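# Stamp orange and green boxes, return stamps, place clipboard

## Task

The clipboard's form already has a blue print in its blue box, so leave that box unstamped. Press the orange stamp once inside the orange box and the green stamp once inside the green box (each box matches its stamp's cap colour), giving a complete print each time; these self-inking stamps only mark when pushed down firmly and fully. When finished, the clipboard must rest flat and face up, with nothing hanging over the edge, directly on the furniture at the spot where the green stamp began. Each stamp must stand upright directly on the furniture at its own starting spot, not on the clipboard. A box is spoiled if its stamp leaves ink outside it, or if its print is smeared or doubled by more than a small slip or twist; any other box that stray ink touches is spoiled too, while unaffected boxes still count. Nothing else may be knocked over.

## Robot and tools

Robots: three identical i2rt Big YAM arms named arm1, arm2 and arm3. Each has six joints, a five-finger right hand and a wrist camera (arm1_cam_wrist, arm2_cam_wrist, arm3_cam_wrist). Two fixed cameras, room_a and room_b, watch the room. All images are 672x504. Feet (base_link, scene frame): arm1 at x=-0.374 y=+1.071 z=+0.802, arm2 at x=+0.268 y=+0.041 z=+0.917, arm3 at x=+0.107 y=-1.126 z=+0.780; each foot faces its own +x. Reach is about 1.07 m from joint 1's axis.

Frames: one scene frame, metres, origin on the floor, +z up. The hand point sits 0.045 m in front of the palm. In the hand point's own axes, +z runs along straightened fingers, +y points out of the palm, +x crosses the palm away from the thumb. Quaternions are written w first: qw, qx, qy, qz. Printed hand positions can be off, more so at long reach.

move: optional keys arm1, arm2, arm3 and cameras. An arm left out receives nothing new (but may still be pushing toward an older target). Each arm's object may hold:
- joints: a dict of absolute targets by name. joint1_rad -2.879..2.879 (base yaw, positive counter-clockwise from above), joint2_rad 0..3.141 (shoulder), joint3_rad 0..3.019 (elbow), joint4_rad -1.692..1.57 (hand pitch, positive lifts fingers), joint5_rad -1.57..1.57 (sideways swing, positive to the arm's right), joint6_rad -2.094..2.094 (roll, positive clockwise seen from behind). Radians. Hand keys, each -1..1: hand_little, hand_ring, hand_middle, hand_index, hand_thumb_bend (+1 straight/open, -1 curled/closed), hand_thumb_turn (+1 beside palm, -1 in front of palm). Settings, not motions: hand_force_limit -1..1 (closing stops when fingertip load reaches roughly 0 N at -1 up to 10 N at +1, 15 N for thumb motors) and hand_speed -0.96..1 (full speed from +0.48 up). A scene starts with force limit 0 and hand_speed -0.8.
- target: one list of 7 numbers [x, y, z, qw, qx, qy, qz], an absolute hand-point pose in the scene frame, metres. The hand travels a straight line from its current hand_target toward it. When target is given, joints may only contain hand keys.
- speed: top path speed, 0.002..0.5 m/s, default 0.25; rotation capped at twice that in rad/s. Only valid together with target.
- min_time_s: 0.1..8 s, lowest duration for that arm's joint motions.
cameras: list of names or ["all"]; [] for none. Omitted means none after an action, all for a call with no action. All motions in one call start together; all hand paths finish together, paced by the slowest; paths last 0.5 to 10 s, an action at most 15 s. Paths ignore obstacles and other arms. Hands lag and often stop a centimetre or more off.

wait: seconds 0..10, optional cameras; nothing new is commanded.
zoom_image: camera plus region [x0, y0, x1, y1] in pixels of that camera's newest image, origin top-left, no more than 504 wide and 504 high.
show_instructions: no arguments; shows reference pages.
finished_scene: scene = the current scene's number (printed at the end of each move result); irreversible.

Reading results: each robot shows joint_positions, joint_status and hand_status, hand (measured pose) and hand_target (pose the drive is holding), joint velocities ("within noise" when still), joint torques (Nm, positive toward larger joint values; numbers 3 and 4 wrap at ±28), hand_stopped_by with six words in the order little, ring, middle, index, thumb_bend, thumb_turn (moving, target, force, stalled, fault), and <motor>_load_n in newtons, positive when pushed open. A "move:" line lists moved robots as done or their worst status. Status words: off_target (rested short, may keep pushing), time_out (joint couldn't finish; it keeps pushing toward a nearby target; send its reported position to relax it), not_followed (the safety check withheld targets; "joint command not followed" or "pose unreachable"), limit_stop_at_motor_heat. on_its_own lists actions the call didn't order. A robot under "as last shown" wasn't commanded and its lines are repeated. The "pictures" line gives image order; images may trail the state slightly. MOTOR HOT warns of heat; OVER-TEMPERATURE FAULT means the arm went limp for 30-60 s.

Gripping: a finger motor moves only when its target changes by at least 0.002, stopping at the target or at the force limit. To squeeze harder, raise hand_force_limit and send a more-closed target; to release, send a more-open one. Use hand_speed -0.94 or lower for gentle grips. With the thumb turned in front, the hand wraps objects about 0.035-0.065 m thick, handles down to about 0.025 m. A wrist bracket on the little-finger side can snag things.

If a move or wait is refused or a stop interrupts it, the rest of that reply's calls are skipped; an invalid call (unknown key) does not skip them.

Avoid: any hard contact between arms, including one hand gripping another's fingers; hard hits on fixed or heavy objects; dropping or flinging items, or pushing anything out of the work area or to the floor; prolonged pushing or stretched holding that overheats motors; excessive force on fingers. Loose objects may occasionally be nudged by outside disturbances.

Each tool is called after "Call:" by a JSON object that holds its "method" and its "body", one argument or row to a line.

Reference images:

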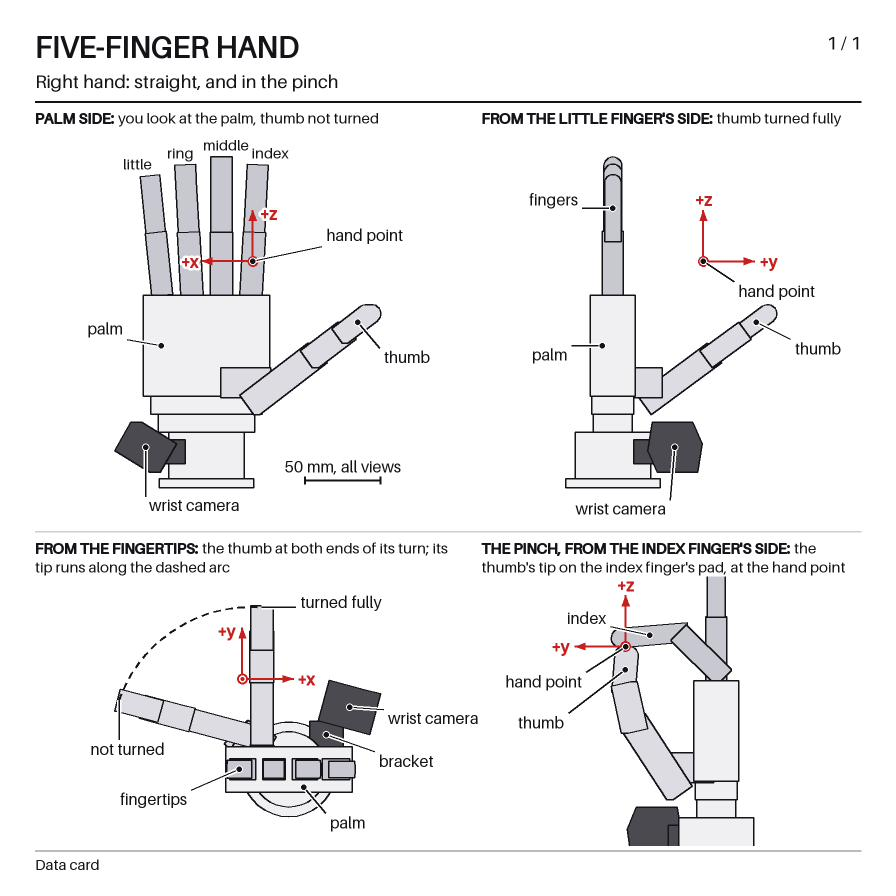

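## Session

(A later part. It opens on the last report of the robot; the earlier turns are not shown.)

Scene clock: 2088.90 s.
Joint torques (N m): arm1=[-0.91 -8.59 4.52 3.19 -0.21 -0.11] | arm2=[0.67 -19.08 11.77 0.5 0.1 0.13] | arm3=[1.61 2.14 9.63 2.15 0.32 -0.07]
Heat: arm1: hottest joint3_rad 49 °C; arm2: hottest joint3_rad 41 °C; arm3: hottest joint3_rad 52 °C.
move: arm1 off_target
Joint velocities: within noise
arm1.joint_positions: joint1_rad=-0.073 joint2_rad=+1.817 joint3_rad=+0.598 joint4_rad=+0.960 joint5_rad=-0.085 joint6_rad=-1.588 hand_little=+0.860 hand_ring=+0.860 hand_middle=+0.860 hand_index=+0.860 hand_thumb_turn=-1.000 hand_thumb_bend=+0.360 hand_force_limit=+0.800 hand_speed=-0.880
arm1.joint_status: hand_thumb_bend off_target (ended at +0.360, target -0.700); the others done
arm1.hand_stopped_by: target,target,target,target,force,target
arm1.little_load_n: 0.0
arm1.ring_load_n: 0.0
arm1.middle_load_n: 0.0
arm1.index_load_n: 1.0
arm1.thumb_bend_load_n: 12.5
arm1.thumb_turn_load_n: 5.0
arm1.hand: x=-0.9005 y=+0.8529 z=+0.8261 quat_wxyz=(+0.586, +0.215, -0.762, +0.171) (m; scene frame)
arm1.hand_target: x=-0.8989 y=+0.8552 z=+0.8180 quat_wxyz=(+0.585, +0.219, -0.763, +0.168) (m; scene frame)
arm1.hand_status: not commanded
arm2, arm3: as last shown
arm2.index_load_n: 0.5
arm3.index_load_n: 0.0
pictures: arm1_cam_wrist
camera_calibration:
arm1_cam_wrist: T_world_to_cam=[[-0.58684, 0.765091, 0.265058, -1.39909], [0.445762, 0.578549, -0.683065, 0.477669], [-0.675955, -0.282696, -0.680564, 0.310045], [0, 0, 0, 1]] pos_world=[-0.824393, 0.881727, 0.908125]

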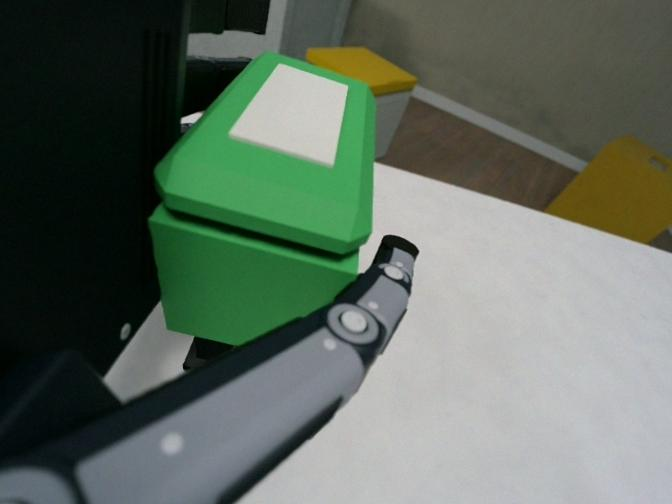

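Call:
{"method": "zoom_image", "body": {
  "camera": "arm1_cam_wrist",
  "region": [200, 40, 400, 190]
}}

Call:
{"method": "move", "body": {
  "arm1": {"target": [-0.899, 0.855, 0.860, 0.5852, 0.2187, -0.7626, 0.1678], "speed": 0.06},
  "cameras": []
}}

Call:
{"method": "move", "body": {
  "arm1": {"target": [-0.885, 0.850, 0.960, 0.5852, 0.2187, -0.7626, 0.1678], "speed": 0.12},
  "cameras": ["arm1_cam_wrist", "arm2_cam_wrist"]
}}

Call:
{"method": "zoom_image", "body": {
  "camera": "arm2_cam_wrist",
  "region": [100, 220, 340, 450]
}}

Scaled by 2.520 from the camera's 672x504 image, which has a finer 960x720 frame.

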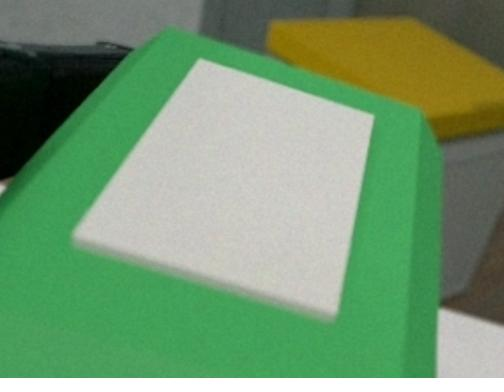

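Scene clock: 2095.73 s.
Joint torques (N m): arm1=[-1.2 -11.52 5.81 1.96 -0.21 -0.08] | arm2=[0.62 -19.08 11.74 0.5 0.11 0.13] | arm3=[1.61 2.08 9.63 2.15 0.33 -0.06]
Heat: arm1: hottest joint3_rad 48 °C; arm2: hottest joint3_rad 41 °C; arm3: hottest joint3_rad 52 °C.
move: arm1 done
Joint velocities: within noise
arm1.joint_positions: joint1_rad=-0.073 joint2_rad=+1.716 joint3_rad=+0.594 joint4_rad=+0.845 joint5_rad=-0.085 joint6_rad=-1.588 hand_little=+0.860 hand_ring=+0.860 hand_middle=+0.860 hand_index=+0.860 hand_thumb_turn=-1.000 hand_thumb_bend=+0.360 hand_force_limit=+0.800 hand_speed=-0.880
arm1.joint_status: not commanded
arm1.hand_stopped_by: target,target,target,target,force,target
arm1.little_load_n: 0.0
arm1.ring_load_n: 0.0
arm1.middle_load_n: 0.0
arm1.index_load_n: 1.0
arm1.thumb_bend_load_n: 12.5
arm1.thumb_turn_load_n: 5.0
arm1.hand: x=-0.8971 y=+0.8547 z=+0.8503 quat_wxyz=(+0.579, +0.216, -0.767, +0.170) (m; scene frame)
arm1.hand_target: x=-0.8990 y=+0.8551 z=+0.8599 quat_wxyz=(+0.585, +0.219, -0.763, +0.168) (m; scene frame)
arm1.hand_status: done (0.010 m and 0.9 deg from the pose sent, 0.034 m and 0.6 deg at the start)
arm2.joint_positions: joint1_rad=-0.491 joint2_rad=+1.993 joint3_rad=+2.251 joint4_rad=-1.672 joint5_rad=+0.007 joint6_rad=+2.038 hand_little=+1.000 hand_ring=+1.000 hand_middle=+1.000 hand_index=+1.000 hand_thumb_turn=+1.000 hand_thumb_bend=+1.000 hand_force_limit=+0.000 hand_speed=+0.000
arm2.joint_status: not commanded
arm2.hand_stopped_by: target,target,target,target,target,target
arm2.little_load_n: -0.5
arm2.ring_load_n: 0.0
arm2.middle_load_n: 0.0
arm2.index_load_n: -0.5
arm2.thumb_bend_load_n: 0.0
arm2.thumb_turn_load_n: 0.0
arm2.hand: x=-0.4156 y=+0.2177 z=+1.2041 quat_wxyz=(+0.000, -0.923, +0.377, +0.077) (m; scene frame)
arm2.hand_target: x=-0.4174 y=+0.2255 z=+1.2222 quat_wxyz=(-0.001, -0.918, +0.386, +0.093) (m; scene frame)
arm2.hand_status: not commanded
arm3: as last shown
pictures: none
No camera images: "cameras" was empty.

Scene clock: 2097.37 s.
Joint torques (N m): arm1=[-0.32 -9.29 11.74 2.03 -0.14 -0.04] | arm2=[0.67 -19.08 11.75 0.53 0.11 0.14] | arm3=[1.61 2.08 9.63 2.14 0.32 -0.06]
Heat: arm1: hottest joint3_rad 48 °C; arm2: hottest joint3_rad 41 °C; arm3: hottest joint3_rad 52 °C.
move: arm1 off_target
Joint velocities: within noise
arm1.joint_positions: joint1_rad=-0.053 joint2_rad=+1.397 joint3_rad=+0.594 joint4_rad=+0.486 joint5_rad=-0.058 joint6_rad=-1.588 hand_little=+0.860 hand_ring=+0.860 hand_middle=+0.860 hand_index=+0.860 hand_thumb_turn=-1.000 hand_thumb_bend=+0.360 hand_force_limit=+0.800 hand_speed=-0.880
arm1.joint_status: not commanded
arm1.hand_stopped_by: target,target,target,target,force,target
arm1.little_load_n: 0.0
arm1.ring_load_n: 0.0
arm1.middle_load_n: 0.0
arm1.index_load_n: 1.0
arm1.thumb_bend_load_n: 12.5
arm1.thumb_turn_load_n: 5.0
arm1.hand: x=-0.8717 y=+0.8616 z=+0.9297 quat_wxyz=(+0.564, +0.219, -0.779, +0.162) (m; scene frame)
arm1.hand_target: x=-0.8836 y=+0.8506 z=+0.9603 quat_wxyz=(+0.585, +0.219, -0.763, +0.168) (m; scene frame)
arm1.hand_status: off_target (0.035 m and 3.1 deg from the pose sent, 0.110 m and 0.9 deg at the start)
arm2, arm3: as last shown
arm2.index_load_n: 0.0
arm2.thumb_bend_load_n: -0.5
pictures: arm1_cam_wrist, arm2_cam_wrist
camera_calibration:
arm1_cam_wrist: T_world_to_cam=[[-0.595758, 0.759144, 0.262245, -1.41632], [0.480316, 0.598448, -0.641215, 0.504703], [-0.643715, -0.256049, -0.721159, 0.445372], [0, 0, 0, 1]] pos_world=[-0.799512, 0.887193, 1.01623]
arm2_cam_wrist: T_world_to_cam=[[-0.471522, -0.881762, 0.0127196, -0.023343], [-0.658891, 0.361855, 0.659487, -1.1523], [-0.586114, 0.302582, -0.751608, 0.708524], [0, 0, 0, 1]] pos_world=[-0.354972, 0.181996, 1.29276]

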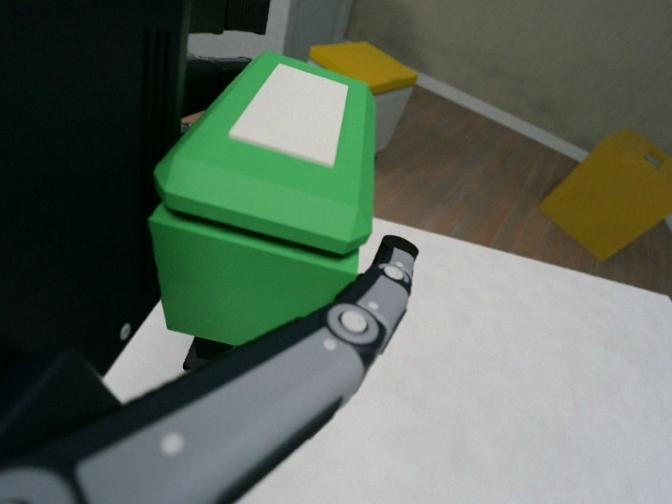

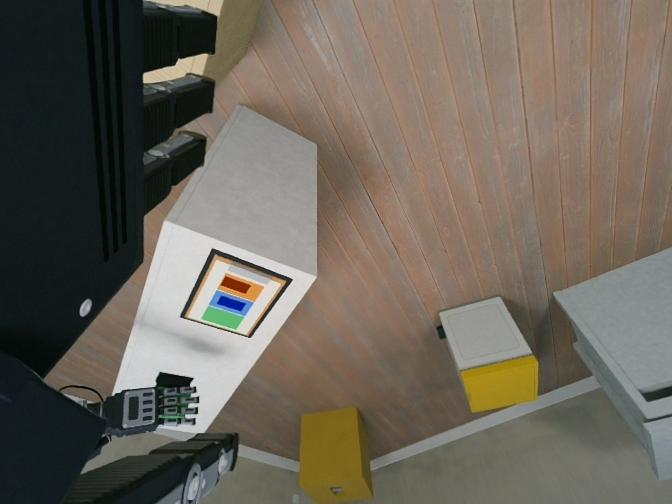

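Scaled by 2.100 from the camera's 672x504 image, which has a finer 960x720 frame.

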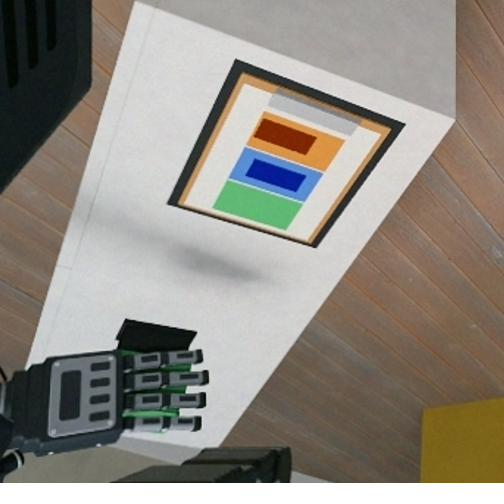

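Call:
{"method": "move", "body": {
  "arm1": {"target": [-0.826, 0.696, 0.950, 0.5852, 0.2187, -0.7626, 0.1678], "speed": 0.12},
  "cameras": ["arm1_cam_wrist", "arm2_cam_wrist", "room_a"]
}}

Call:
{"method": "zoom_image", "body": {
  "camera": "arm2_cam_wrist",
  "region": [130, 220, 330, 400]
}}

Call:
{"method": "zoom_image", "body": {
  "camera": "room_a",
  "region": [270, 260, 370, 360]
}}

Scene clock: 2137.73 s.
Joint torques (N m): arm1=[-0.67 -7.94 12.44 2.22 0.04 0.03] | arm2=[0.67 -19.08 11.75 0.51 0.11 0.13] | arm3=[1.67 2.08 9.65 2.17 0.32 -0.06]
Heat: arm1: hottest joint3_rad 50 °C; arm2: hottest joint3_rad 41 °C; arm3: hottest joint3_rad 52 °C.
move: arm1 off_target
Joint velocities: within noise
arm1.joint_positions: joint1_rad=+0.346 joint2_rad=+1.520 joint3_rad=+0.720 joint4_rad=+0.486 joint5_rad=+0.321 joint6_rad=-1.491 hand_little=+0.860 hand_ring=+0.860 hand_middle=+0.860 hand_index=+0.860 hand_thumb_turn=-1.000 hand_thumb_bend=+0.360 hand_force_limit=+0.800 hand_speed=-0.880
arm1.joint_status: not commanded
arm1.hand_stopped_by: target,target,target,target,force,target
arm1.little_load_n: 0.0
arm1.ring_load_n: 0.0
arm1.middle_load_n: 0.5
arm1.index_load_n: 1.0
arm1.thumb_bend_load_n: 12.5
arm1.thumb_turn_load_n: 5.0
arm1.hand: x=-0.8135 y=+0.7138 z=+0.9329 quat_wxyz=(+0.574, +0.228, -0.771, +0.157) (m; scene frame)
arm1.hand_target: x=-0.8247 y=+0.6970 z=+0.9503 quat_wxyz=(+0.585, +0.219, -0.763, +0.168) (m; scene frame)
arm1.hand_status: off_target (0.028 m and 2.2 deg from the pose sent, 0.173 m and 3.1 deg at the start)
arm2, arm3: as last shown
arm2.little_load_n: 0.0
arm3.index_load_n: -0.5
pictures: arm1_cam_wrist, arm2_cam_wrist, room_a
camera_calibration:
arm1_cam_wrist: T_world_to_cam=[[-0.594253, 0.751472, 0.286622, -1.28632], [0.456882, 0.608699, -0.648648, 0.547717], [-0.661908, -0.254508, -0.705056, 0.416363], [0, 0, 0, 1]] pos_world=[-0.739051, 0.739209, 1.01752]
arm2_cam_wrist: T_world_to_cam=[[-0.471522, -0.881762, 0.0127196, -0.023343], [-0.658891, 0.361855, 0.659487, -1.1523], [-0.586114, 0.302582, -0.751608, 0.708524], [0, 0, 0, 1]] pos_world=[-0.354972, 0.181996, 1.29276]

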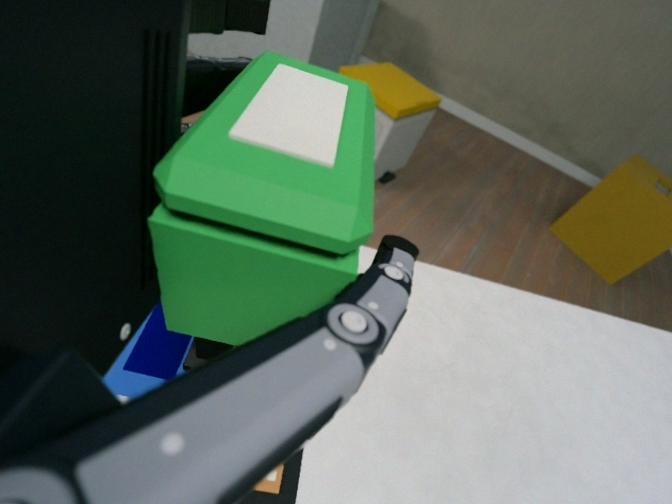

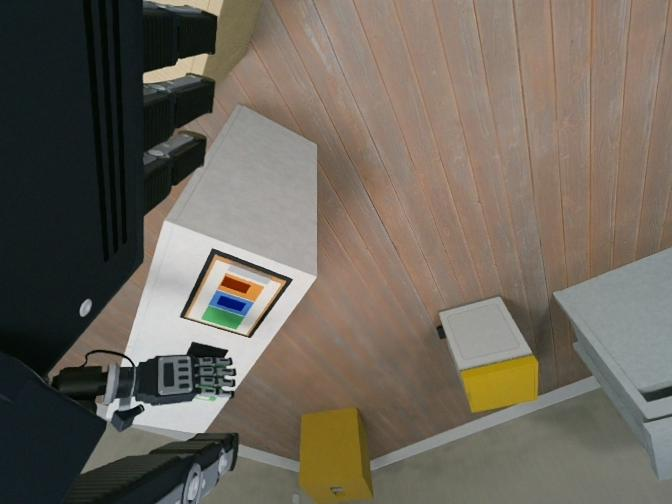

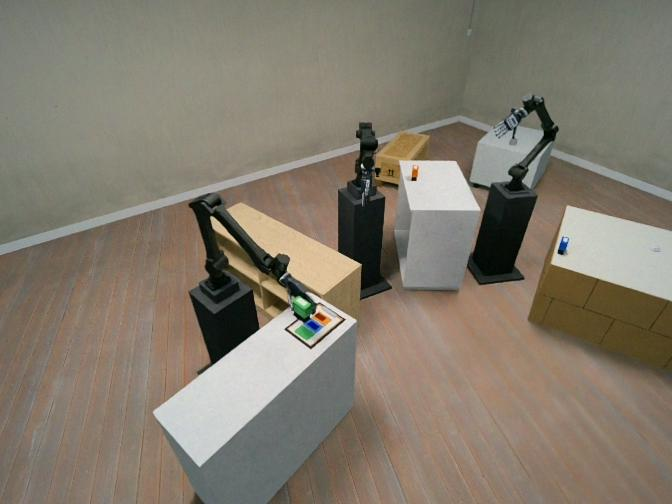

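Scaled by 2.520 from the camera's 672x504 image, which has a finer 960x720 frame.

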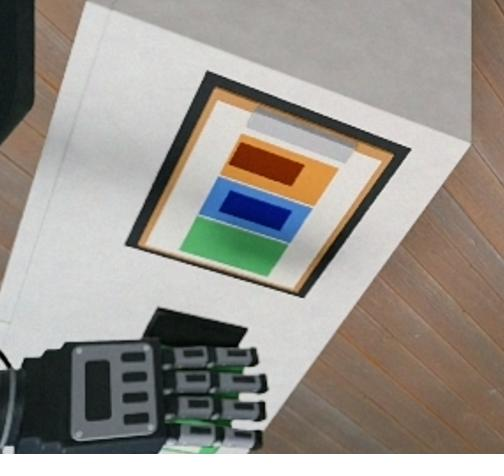

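Scaled by 5.040 from the camera's 672x504 image, which has a finer 960x720 frame.

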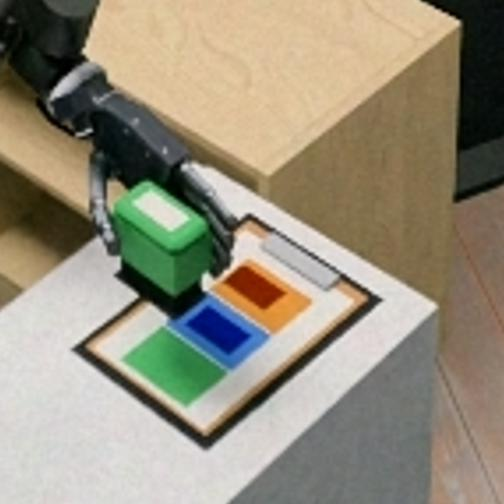

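Call:
{"method": "move", "body": {
  "arm1": {"target": [-0.822, 0.703, 0.852, 0.5852, 0.2187, -0.7626, 0.1678], "speed": 0.1},
  "cameras": ["arm1_cam_wrist", "arm2_cam_wrist", "room_a"]
}}

Call:
{"method": "zoom_image", "body": {
  "camera": "arm2_cam_wrist",
  "region": [150, 230, 310, 370]
}}

Call:
{"method": "zoom_image", "body": {
  "camera": "room_a",
  "region": [270, 280, 360, 360]
}}

Scene clock: 2156.20 s.
Joint torques (N m): arm1=[-1.32 -9.76 6.3 3.49 -0.12 0.04] | arm2=[0.62 -19.08 11.75 0.51 0.11 0.13] | arm3=[1.61 2.08 9.63 2.15 0.33 -0.06]
Heat: arm1: hottest joint3_rad 52 °C; arm2: hottest joint3_rad 41 °C; arm3: hottest joint3_rad 52 °C.
move: arm1 done
Joint velocities: within noise
arm1.joint_positions: joint1_rad=+0.346 joint2_rad=+1.766 joint3_rad=+0.698 joint4_rad=+0.772 joint5_rad=+0.321 joint6_rad=-1.489 hand_little=+0.860 hand_ring=+0.860 hand_middle=+0.860 hand_index=+0.860 hand_thumb_turn=-1.000 hand_thumb_bend=+0.360 hand_force_limit=+0.800 hand_speed=-0.880
arm1.joint_status: not commanded
arm1.hand_stopped_by: target,target,target,target,force,target
arm1.little_load_n: 0.0
arm1.ring_load_n: 0.0
arm1.middle_load_n: 0.0
arm1.index_load_n: 1.0
arm1.thumb_bend_load_n: 12.5
arm1.thumb_turn_load_n: 5.0
arm1.hand: x=-0.8205 y=+0.7047 z=+0.8527 quat_wxyz=(+0.580, +0.224, -0.767, +0.162) (m; scene frame)
arm1.hand_target: x=-0.8220 y=+0.7030 z=+0.8522 quat_wxyz=(+0.585, +0.219, -0.763, +0.168) (m; scene frame)
arm1.hand_status: done (0.002 m and 1.2 deg from the pose sent, 0.082 m and 2.2 deg at the start)
arm2, arm3: as last shown
arm2.thumb_bend_load_n: 0.0
arm3.index_load_n: 0.0
pictures: arm1_cam_wrist, arm2_cam_wrist, room_a
camera_calibration:
arm1_cam_wrist: T_world_to_cam=[[-0.590928, 0.756054, 0.281402, -1.25674], [0.450296, 0.598549, -0.662549, 0.518034], [-0.669356, -0.264804, -0.694148, 0.34472], [0, 0, 0, 1]] pos_world=[-0.745172, 0.731379, 0.93616]
arm2_cam_wrist: T_world_to_cam=[[-0.471522, -0.881762, 0.0127196, -0.023343], [-0.658891, 0.361855, 0.659487, -1.1523], [-0.586114, 0.302582, -0.751608, 0.708524], [0, 0, 0, 1]] pos_world=[-0.354972, 0.181996, 1.29276]

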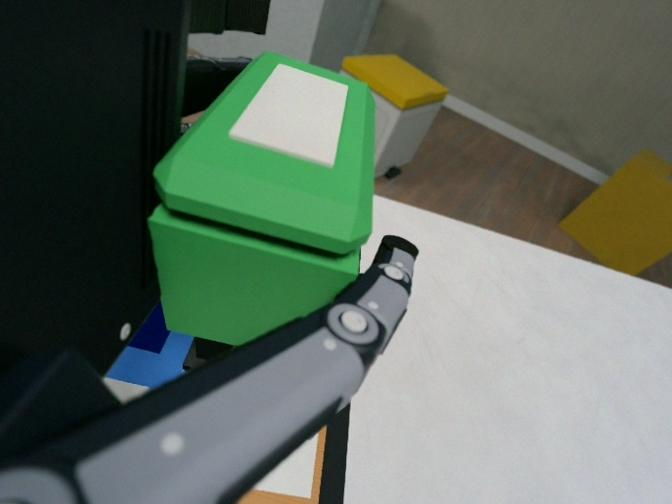

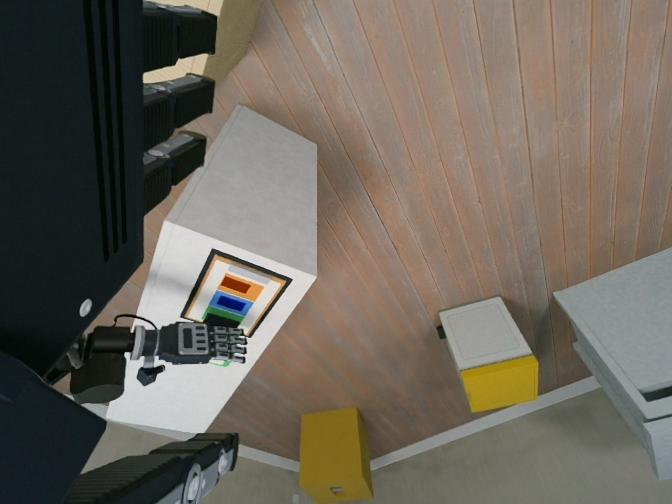

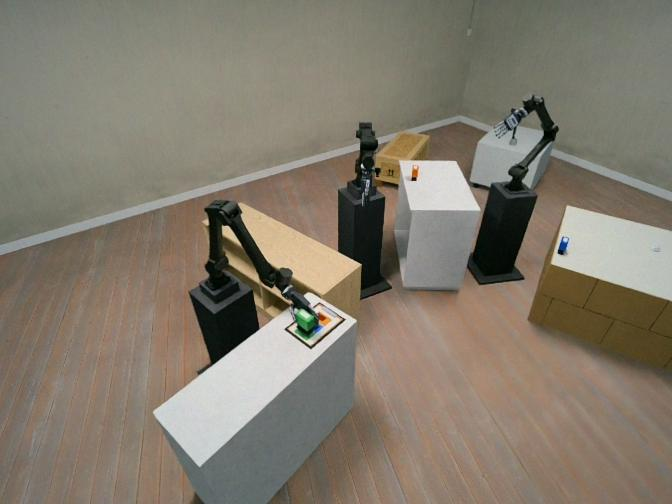

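Scaled by 3.150 from the camera's 672x504 image, which has a finer 960x720 frame.

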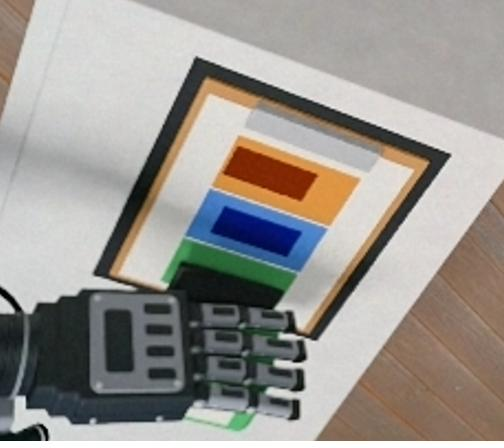

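Scaled by 5.600 from the camera's 672x504 image, which has a finer 960x720 frame.

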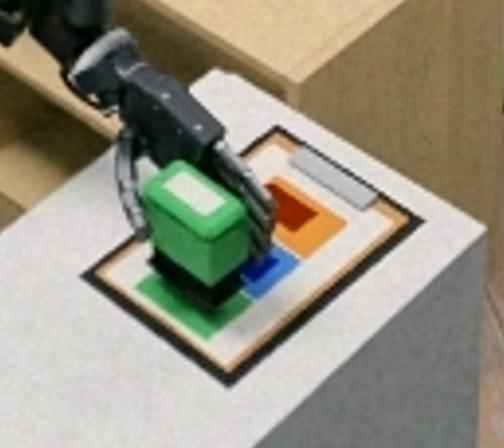

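Call:
{"method": "zoom_image", "body": {
  "camera": "room_a",
  "region": [282, 312, 332, 350]
}}

Call:
{"method": "zoom_image", "body": {
  "camera": "arm2_cam_wrist",
  "region": [175, 270, 255, 345]
}}

Scaled by 10.080 from the camera's 672x504 image, which has a finer 960x720 frame.

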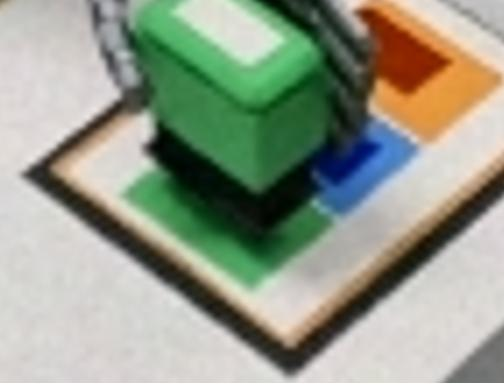

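Scaled by 6.300 from the camera's 672x504 image, which has a finer 960x720 frame.

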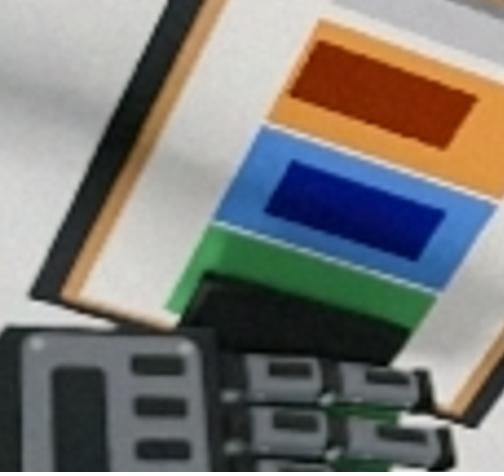

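Call:
{"method": "move", "body": {
  "arm1": {"target": [-0.828, 0.711, 0.843, 0.5852, 0.2187, -0.7626, 0.1678], "speed": 0.06},
  "cameras": ["arm2_cam_wrist", "room_a"]
}}

Call:
{"method": "zoom_image", "body": {
  "camera": "room_a",
  "region": [282, 312, 332, 350]
}}

Call:
{"method": "zoom_image", "body": {
  "camera": "arm2_cam_wrist",
  "region": [175, 270, 255, 345]
}}

Scene clock: 2179.30 s.
Joint torques (N m): arm1=[-0.62 -9.76 5.87 3.71 -0.17 -0.04] | arm2=[0.73 -19.02 11.75 0.51 0.11 0.14] | arm3=[1.67 2.08 9.65 2.15 0.32 -0.06]
Heat: arm1: hottest joint3_rad 50 °C; arm2: hottest joint3_rad 41 °C; arm3: hottest joint3_rad 52 °C.
move: arm1 done
Joint velocities: within noise
arm1.joint_positions: joint1_rad=+0.329 joint2_rad=+1.787 joint3_rad=+0.692 joint4_rad=+0.805 joint5_rad=+0.299 joint6_rad=-1.489 hand_little=+0.860 hand_ring=+0.860 hand_middle=+0.860 hand_index=+0.860 hand_thumb_turn=-1.000 hand_thumb_bend=+0.360 hand_force_limit=+0.800 hand_speed=-0.880
arm1.joint_status: not commanded
arm1.hand_stopped_by: target,target,target,target,force,target
arm1.little_load_n: 0.5
arm1.ring_load_n: 0.0
arm1.middle_load_n: 0.0
arm1.index_load_n: 1.0
arm1.thumb_bend_load_n: 12.5
arm1.thumb_turn_load_n: 5.0
arm1.hand: x=-0.8248 y=+0.7089 z=+0.8455 quat_wxyz=(+0.580, +0.223, -0.766, +0.167) (m; scene frame)
arm1.hand_target: x=-0.8279 y=+0.7111 z=+0.8431 quat_wxyz=(+0.585, +0.219, -0.763, +0.168) (m; scene frame)
arm1.hand_status: done (0.005 m and 0.8 deg from the pose sent, 0.014 m and 1.2 deg at the start)
arm2: as last shown
arm3.joint_positions: joint1_rad=-1.135 joint2_rad=+0.623 joint3_rad=+1.325 joint4_rad=-1.315 joint5_rad=+0.235 joint6_rad=-0.972 hand_little=+1.000 hand_ring=+1.000 hand_middle=+1.000 hand_index=+1.000 hand_thumb_turn=+1.000 hand_thumb_bend=+1.000 hand_force_limit=+0.000 hand_speed=-0.800
arm3.joint_status: not commanded
arm3.hand_stopped_by: target,target,target,target,target,target
arm3.little_load_n: 0.0
arm3.ring_load_n: 0.0
arm3.middle_load_n: 0.0
arm3.index_load_n: 0.0
arm3.thumb_bend_load_n: 0.0
arm3.thumb_turn_load_n: 0.0
arm3.hand: x=+0.1120 y=-0.8916 z=+1.2368 quat_wxyz=(-0.398, +0.738, +0.486, +0.246) (m; scene frame)
arm3.hand_target: x=+0.1085 y=-0.8916 z=+1.2504 quat_wxyz=(-0.414, +0.730, +0.485, +0.247) (m; scene frame)
arm3.hand_status: not commanded
pictures: arm2_cam_wrist, room_a
camera_calibration:
arm2_cam_wrist: T_world_to_cam=[[-0.471522, -0.881762, 0.0127196, -0.023343], [-0.658891, 0.361855, 0.659487, -1.1523], [-0.586114, 0.302582, -0.751608, 0.708524], [0, 0, 0, 1]] pos_world=[-0.354972, 0.181996, 1.29276]

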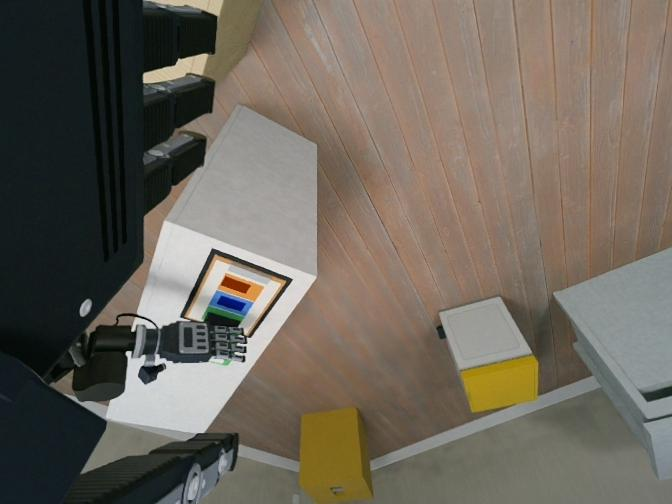

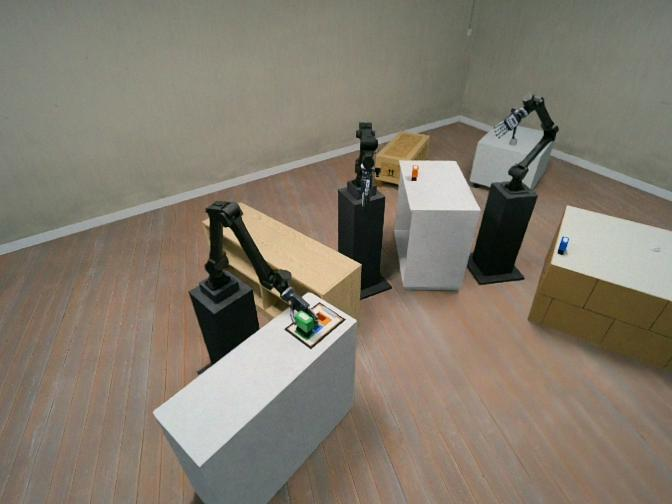

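Scaled by 10.080 from the camera's 672x504 image, which has a finer 960x720 frame.

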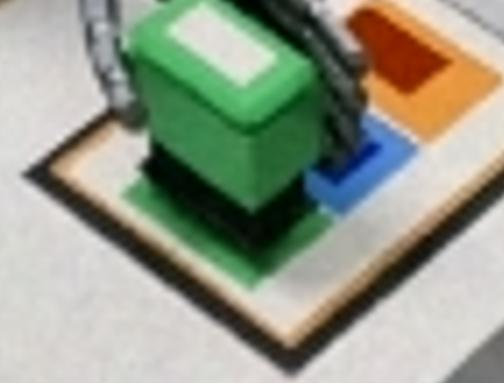

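Scaled by 6.300 from the camera's 672x504 image, which has a finer 960x720 frame.

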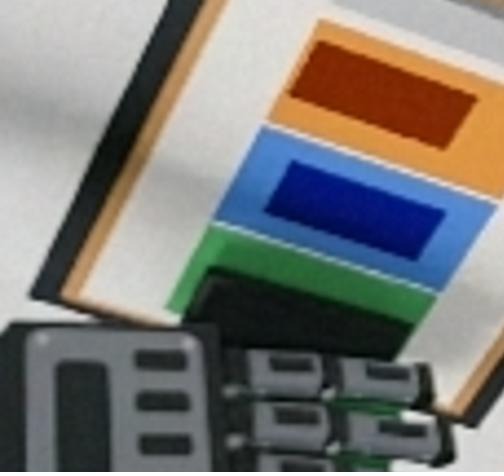

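Call:
{"method": "move", "body": {
  "arm1": {"target": [-0.8285, 0.7115, 0.831, 0.5852, 0.2187, -0.7626, 0.1678], "speed": 0.05},
  "cameras": ["arm2_cam_wrist", "room_a"]
}}

Call:
{"method": "zoom_image", "body": {
  "camera": "room_a",
  "region": [282, 312, 332, 350]
}}

Call:
{"method": "zoom_image", "body": {
  "camera": "arm2_cam_wrist",
  "region": [175, 270, 255, 345]
}}

Scene clock: 2188.90 s.
Joint torques (N m): arm1=[-1.61 -9.52 5.41 3.78 -0.16 -0.05] | arm2=[0.62 -19.08 11.77 0.49 0.11 0.13] | arm3=[1.61 2.14 9.63 2.14 0.32 -0.06]
Heat: arm1: hottest joint3_rad 50 °C; arm2: hottest joint3_rad 41 °C; arm3: hottest joint3_rad 53 °C.
move: arm1 done
Joint velocities: within noise
arm1.joint_positions: joint1_rad=+0.329 joint2_rad=+1.822 joint3_rad=+0.692 joint4_rad=+0.843 joint5_rad=+0.297 joint6_rad=-1.489 hand_little=+0.860 hand_ring=+0.860 hand_middle=+0.860 hand_index=+0.860 hand_thumb_turn=-1.000 hand_thumb_bend=+0.360 hand_force_limit=+0.800 hand_speed=-0.880
arm1.joint_status: not commanded
arm1.hand_stopped_by: target,target,target,target,force,target
arm1.little_load_n: 0.0
arm1.ring_load_n: 0.0
arm1.middle_load_n: 0.0
arm1.index_load_n: 1.0
arm1.thumb_bend_load_n: 12.5
arm1.thumb_turn_load_n: 5.0
arm1.hand: x=-0.8251 y=+0.7081 z=+0.8345 quat_wxyz=(+0.580, +0.223, -0.765, +0.168) (m; scene frame)
arm1.hand_target: x=-0.8283 y=+0.7115 z=+0.8311 quat_wxyz=(+0.585, +0.219, -0.763, +0.168) (m; scene frame)
arm1.hand_status: done (0.006 m and 0.8 deg from the pose sent, 0.015 m and 0.8 deg at the start)
arm2, arm3: as last shown
arm3.little_load_n: -0.5
arm3.index_load_n: 0.5
pictures: arm2_cam_wrist, room_a
camera_calibration:
arm2_cam_wrist: T_world_to_cam=[[-0.471522, -0.881762, 0.0127196, -0.023343], [-0.658891, 0.361855, 0.659487, -1.1523], [-0.586114, 0.302582, -0.751608, 0.708524], [0, 0, 0, 1]] pos_world=[-0.354972, 0.181996, 1.29276]

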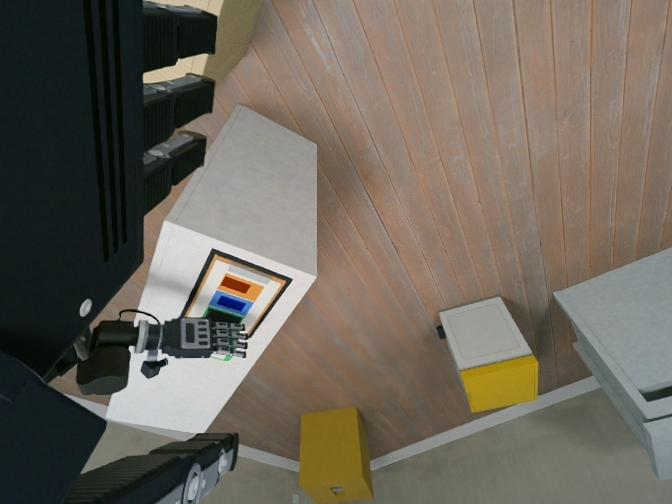

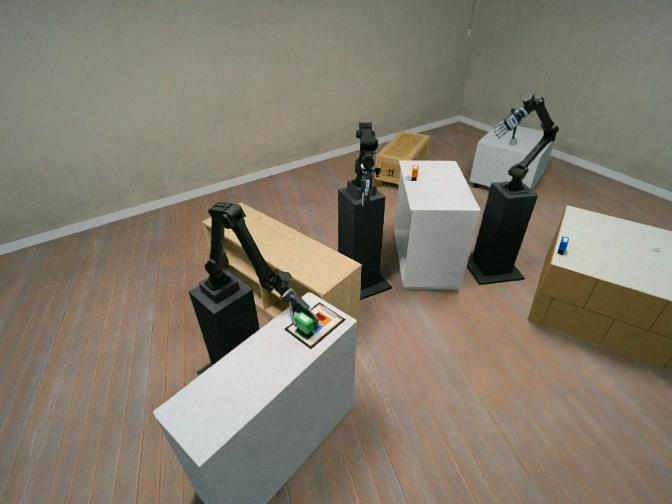

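Scaled by 10.080 from the camera's 672x504 image, which has a finer 960x720 frame.

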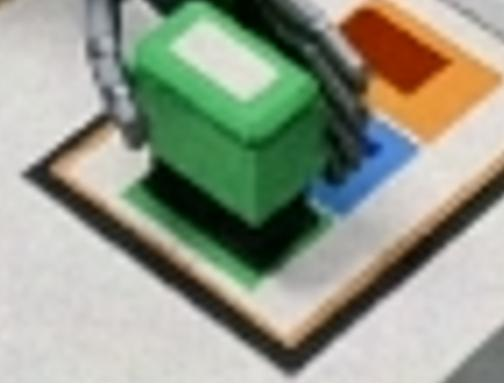

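Scaled by 6.300 from the camera's 672x504 image, which has a finer 960x720 frame.

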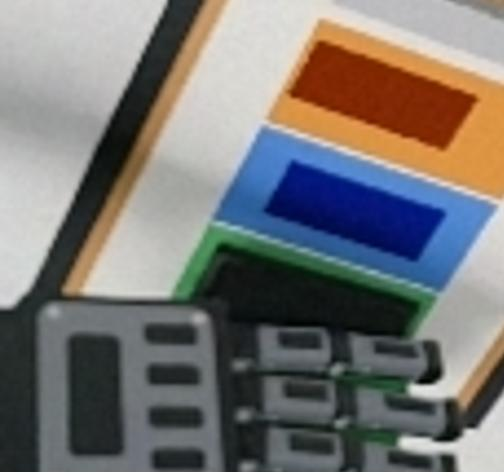

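Call:
{"method": "move", "body": {
  "arm1": {"target": [-0.829, 0.713, 0.823, 0.5852, 0.2187, -0.7626, 0.1678], "speed": 0.04},
  "cameras": []
}}

Call:
{"method": "move", "body": {
  "arm1": {"target": [-0.829, 0.713, 0.816, 0.5852, 0.2187, -0.7626, 0.1678], "speed": 0.03},
  "cameras": ["arm2_cam_wrist", "room_a"]
}}

Call:
{"method": "zoom_image", "body": {
  "camera": "room_a",
  "region": [282, 312, 332, 350]
}}

Call:
{"method": "zoom_image", "body": {
  "camera": "arm2_cam_wrist",
  "region": [175, 270, 255, 345]
}}

Scene clock: 2198.03 s.
Joint torques (N m): arm1=[-1.26 -8.64 5.04 3.49 -0.21 -0.04] | arm2=[0.62 -19.08 11.75 0.5 0.11 0.13] | arm3=[1.61 2.02 9.63 2.15 0.32 -0.06]
Heat: arm1: hottest joint3_rad 49 °C; arm2: hottest joint3_rad 42 °C; arm3: hottest joint3_rad 53 °C.
move: arm1 off_target
Joint velocities: within noise
arm1.joint_positions: joint1_rad=+0.326 joint2_rad=+1.840 joint3_rad=+0.692 joint4_rad=+0.876 joint5_rad=+0.295 joint6_rad=-1.489 hand_little=+0.860 hand_ring=+0.860 hand_middle=+0.860 hand_index=+0.860 hand_thumb_turn=-1.000 hand_thumb_bend=+0.360 hand_force_limit=+0.800 hand_speed=-0.880
arm1.joint_status: not commanded
arm1.hand_stopped_by: target,target,target,target,force,target
arm1.little_load_n: 0.0
arm1.ring_load_n: 0.0
arm1.middle_load_n: 0.0
arm1.index_load_n: 1.0
arm1.thumb_bend_load_n: 12.5
arm1.thumb_turn_load_n: 5.0
arm1.hand: x=-0.8271 y=+0.7079 z=+0.8320 quat_wxyz=(+0.585, +0.220, -0.761, +0.171) (m; scene frame)
arm1.hand_target: x=-0.8287 y=+0.7131 z=+0.8231 quat_wxyz=(+0.585, +0.219, -0.763, +0.168) (m; scene frame)
arm1.hand_status: off_target (0.011 m and 0.4 deg from the pose sent, 0.013 m and 0.8 deg at the start)
arm2, arm3: as last shown
arm3.little_load_n: 0.0
arm3.index_load_n: 0.0
pictures: none
No camera images: "cameras" was empty.

Scene clock: 2199.00 s.
Joint torques (N m): arm1=[-2.02 -8.12 5.07 3.22 -0.17 0.01] | arm2=[0.62 -19.02 11.75 0.51 0.11 0.13] | arm3=[1.61 2.08 9.65 2.14 0.32 -0.07]
Heat: arm1: hottest joint3_rad 49 °C; arm2: hottest joint3_rad 42 °C; arm3: hottest joint3_rad 53 °C.
move: arm1 off_target
Joint velocities: within noise
arm1.joint_positions: joint1_rad=+0.326 joint2_rad=+1.853 joint3_rad=+0.692 joint4_rad=+0.904 joint5_rad=+0.295 joint6_rad=-1.489 hand_little=+0.860 hand_ring=+0.860 hand_middle=+0.860 hand_index=+0.860 hand_thumb_turn=-1.000 hand_thumb_bend=+0.360 hand_force_limit=+0.800 hand_speed=-0.880
arm1.joint_status: not commanded
arm1.hand_stopped_by: target,target,target,target,force,target
arm1.little_load_n: 0.0
arm1.ring_load_n: 0.0
arm1.middle_load_n: 0.0
arm1.index_load_n: 1.0
arm1.thumb_bend_load_n: 12.5
arm1.thumb_turn_load_n: 5.0
arm1.hand: x=-0.8280 y=+0.7068 z=+0.8313 quat_wxyz=(+0.590, +0.217, -0.758, +0.174) (m; scene frame)
arm1.hand_target: x=-0.8286 y=+0.7132 z=+0.8163 quat_wxyz=(+0.585, +0.219, -0.763, +0.168) (m; scene frame)
arm1.hand_status: off_target (0.017 m and 1.1 deg from the pose sent, 0.017 m and 0.4 deg at the start)
arm2, arm3: as last shown
pictures: arm2_cam_wrist, room_a
camera_calibration:
arm2_cam_wrist: T_world_to_cam=[[-0.471522, -0.881762, 0.0127196, -0.023343], [-0.658891, 0.361855, 0.659487, -1.1523], [-0.586114, 0.302582, -0.751608, 0.708524], [0, 0, 0, 1]] pos_world=[-0.354972, 0.181996, 1.29276]

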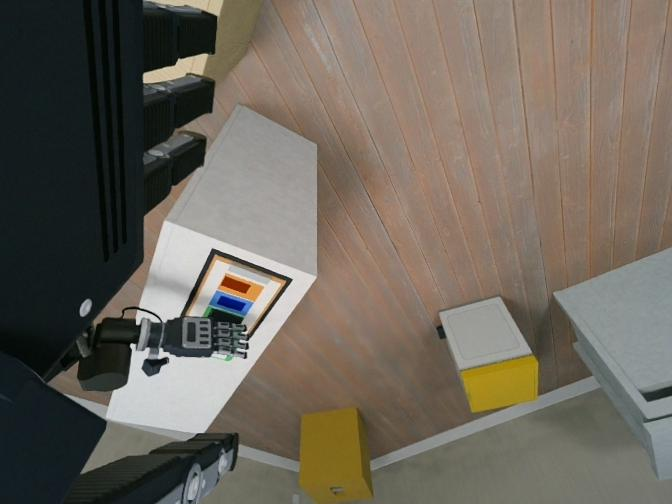

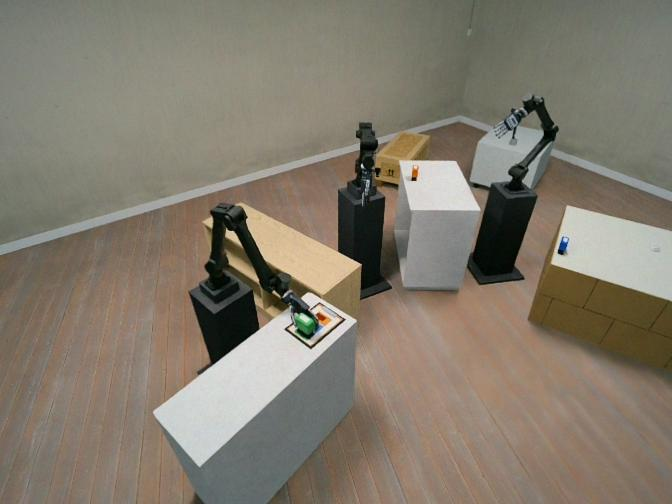

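Scaled by 10.080 from the camera's 672x504 image, which has a finer 960x720 frame.

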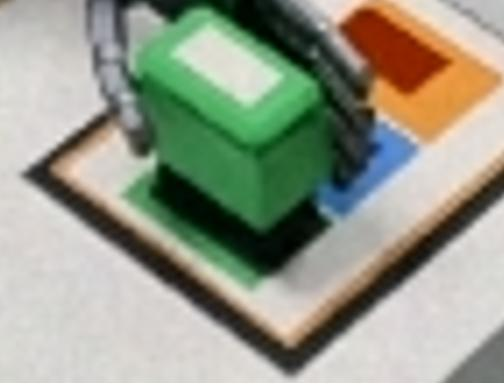

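Scaled by 6.300 from the camera's 672x504 image, which has a finer 960x720 frame.

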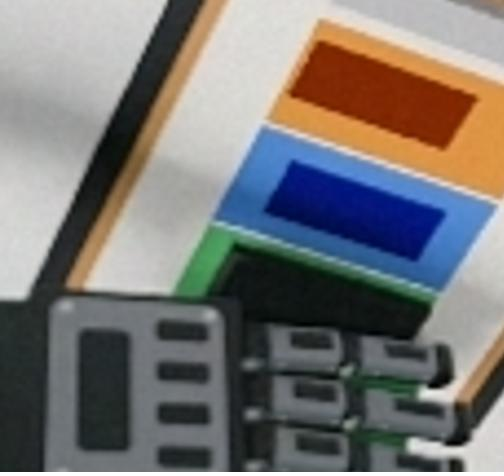

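Call:
{"method": "move", "body": {
  "arm1": {"target": [-0.827, 0.709, 0.829, 0.5852, 0.2187, -0.7626, 0.1678], "speed": 0.03},
  "cameras": ["arm2_cam_wrist"]
}}

Call:
{"method": "zoom_image", "body": {
  "camera": "arm2_cam_wrist",
  "region": [175, 270, 255, 345]
}}

Scene clock: 2214.87 s.
Joint torques (N m): arm1=[-0.73 -11.87 5.24 1.31 0.03 -0.03] | arm2=[0.62 -19.14 11.75 0.51 0.11 0.13] | arm3=[1.61 2.14 9.65 2.14 0.33 -0.06]
Heat: arm1: hottest joint3_rad 48 °C; arm2: hottest joint3_rad 42 °C; arm3: hottest joint3_rad 53 °C.
move: arm1 done
Joint velocities: within noise
arm1.joint_positions: joint1_rad=+0.326 joint2_rad=+1.853 joint3_rad=+0.692 joint4_rad=+0.902 joint5_rad=+0.299 joint6_rad=-1.489 hand_little=+0.860 hand_ring=+0.860 hand_middle=+0.860 hand_index=+0.860 hand_thumb_turn=-1.000 hand_thumb_bend=+0.360 hand_force_limit=+0.800 hand_speed=-0.880
arm1.joint_status: not commanded
arm1.hand_stopped_by: target,target,target,target,force,target
arm1.little_load_n: 0.0
arm1.ring_load_n: 0.0
arm1.middle_load_n: 0.0
arm1.index_load_n: 1.0
arm1.thumb_bend_load_n: 12.5
arm1.thumb_turn_load_n: 5.0
arm1.hand: x=-0.8281 y=+0.7075 z=+0.8312 quat_wxyz=(+0.590, +0.216, -0.758, +0.173) (m; scene frame)
arm1.hand_target: x=-0.8269 y=+0.7090 z=+0.8290 quat_wxyz=(+0.585, +0.219, -0.762, +0.168) (m; scene frame)
arm1.hand_status: done (0.003 m and 1.0 deg from the pose sent, 0.003 m and 1.1 deg at the start)
arm2.joint_positions: joint1_rad=-0.491 joint2_rad=+1.993 joint3_rad=+2.251 joint4_rad=-1.672 joint5_rad=+0.007 joint6_rad=+2.038 hand_little=+1.000 hand_ring=+1.000 hand_middle=+1.000 hand_index=+1.000 hand_thumb_turn=+1.000 hand_thumb_bend=+1.000 hand_force_limit=+0.000 hand_speed=+0.000
arm2.joint_status: not commanded
arm2.hand_stopped_by: target,target,target,target,target,target
arm2.little_load_n: 0.0
arm2.ring_load_n: 0.0
arm2.middle_load_n: 0.0
arm2.index_load_n: 0.0
arm2.thumb_bend_load_n: 0.0
arm2.thumb_turn_load_n: 0.0
arm2.hand: x=-0.4156 y=+0.2177 z=+1.2041 quat_wxyz=(+0.000, -0.923, +0.377, +0.077) (m; scene frame)
arm2.hand_target: x=-0.4174 y=+0.2255 z=+1.2222 quat_wxyz=(-0.001, -0.918, +0.386, +0.093) (m; scene frame)
arm2.hand_status: not commanded
arm3: as last shown
pictures: arm2_cam_wrist
camera_calibration:
arm2_cam_wrist: T_world_to_cam=[[-0.471522, -0.881762, 0.0127196, -0.023343], [-0.658891, 0.361855, 0.659487, -1.1523], [-0.586114, 0.302582, -0.751608, 0.708524], [0, 0, 0, 1]] pos_world=[-0.354972, 0.181996, 1.29276]

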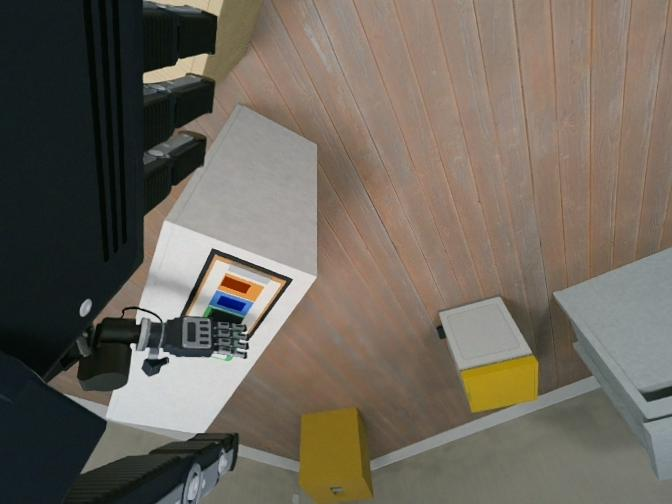

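Scaled by 6.300 from the camera's 672x504 image, which has a finer 960x720 frame.

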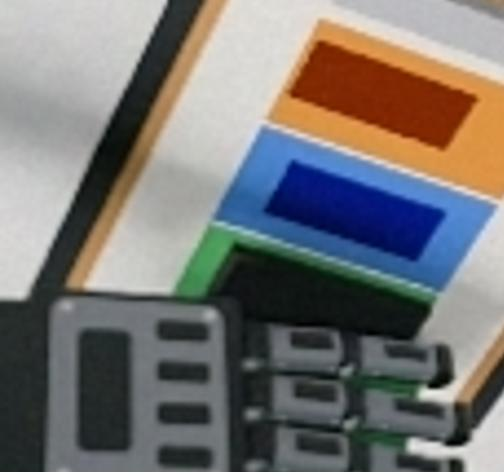

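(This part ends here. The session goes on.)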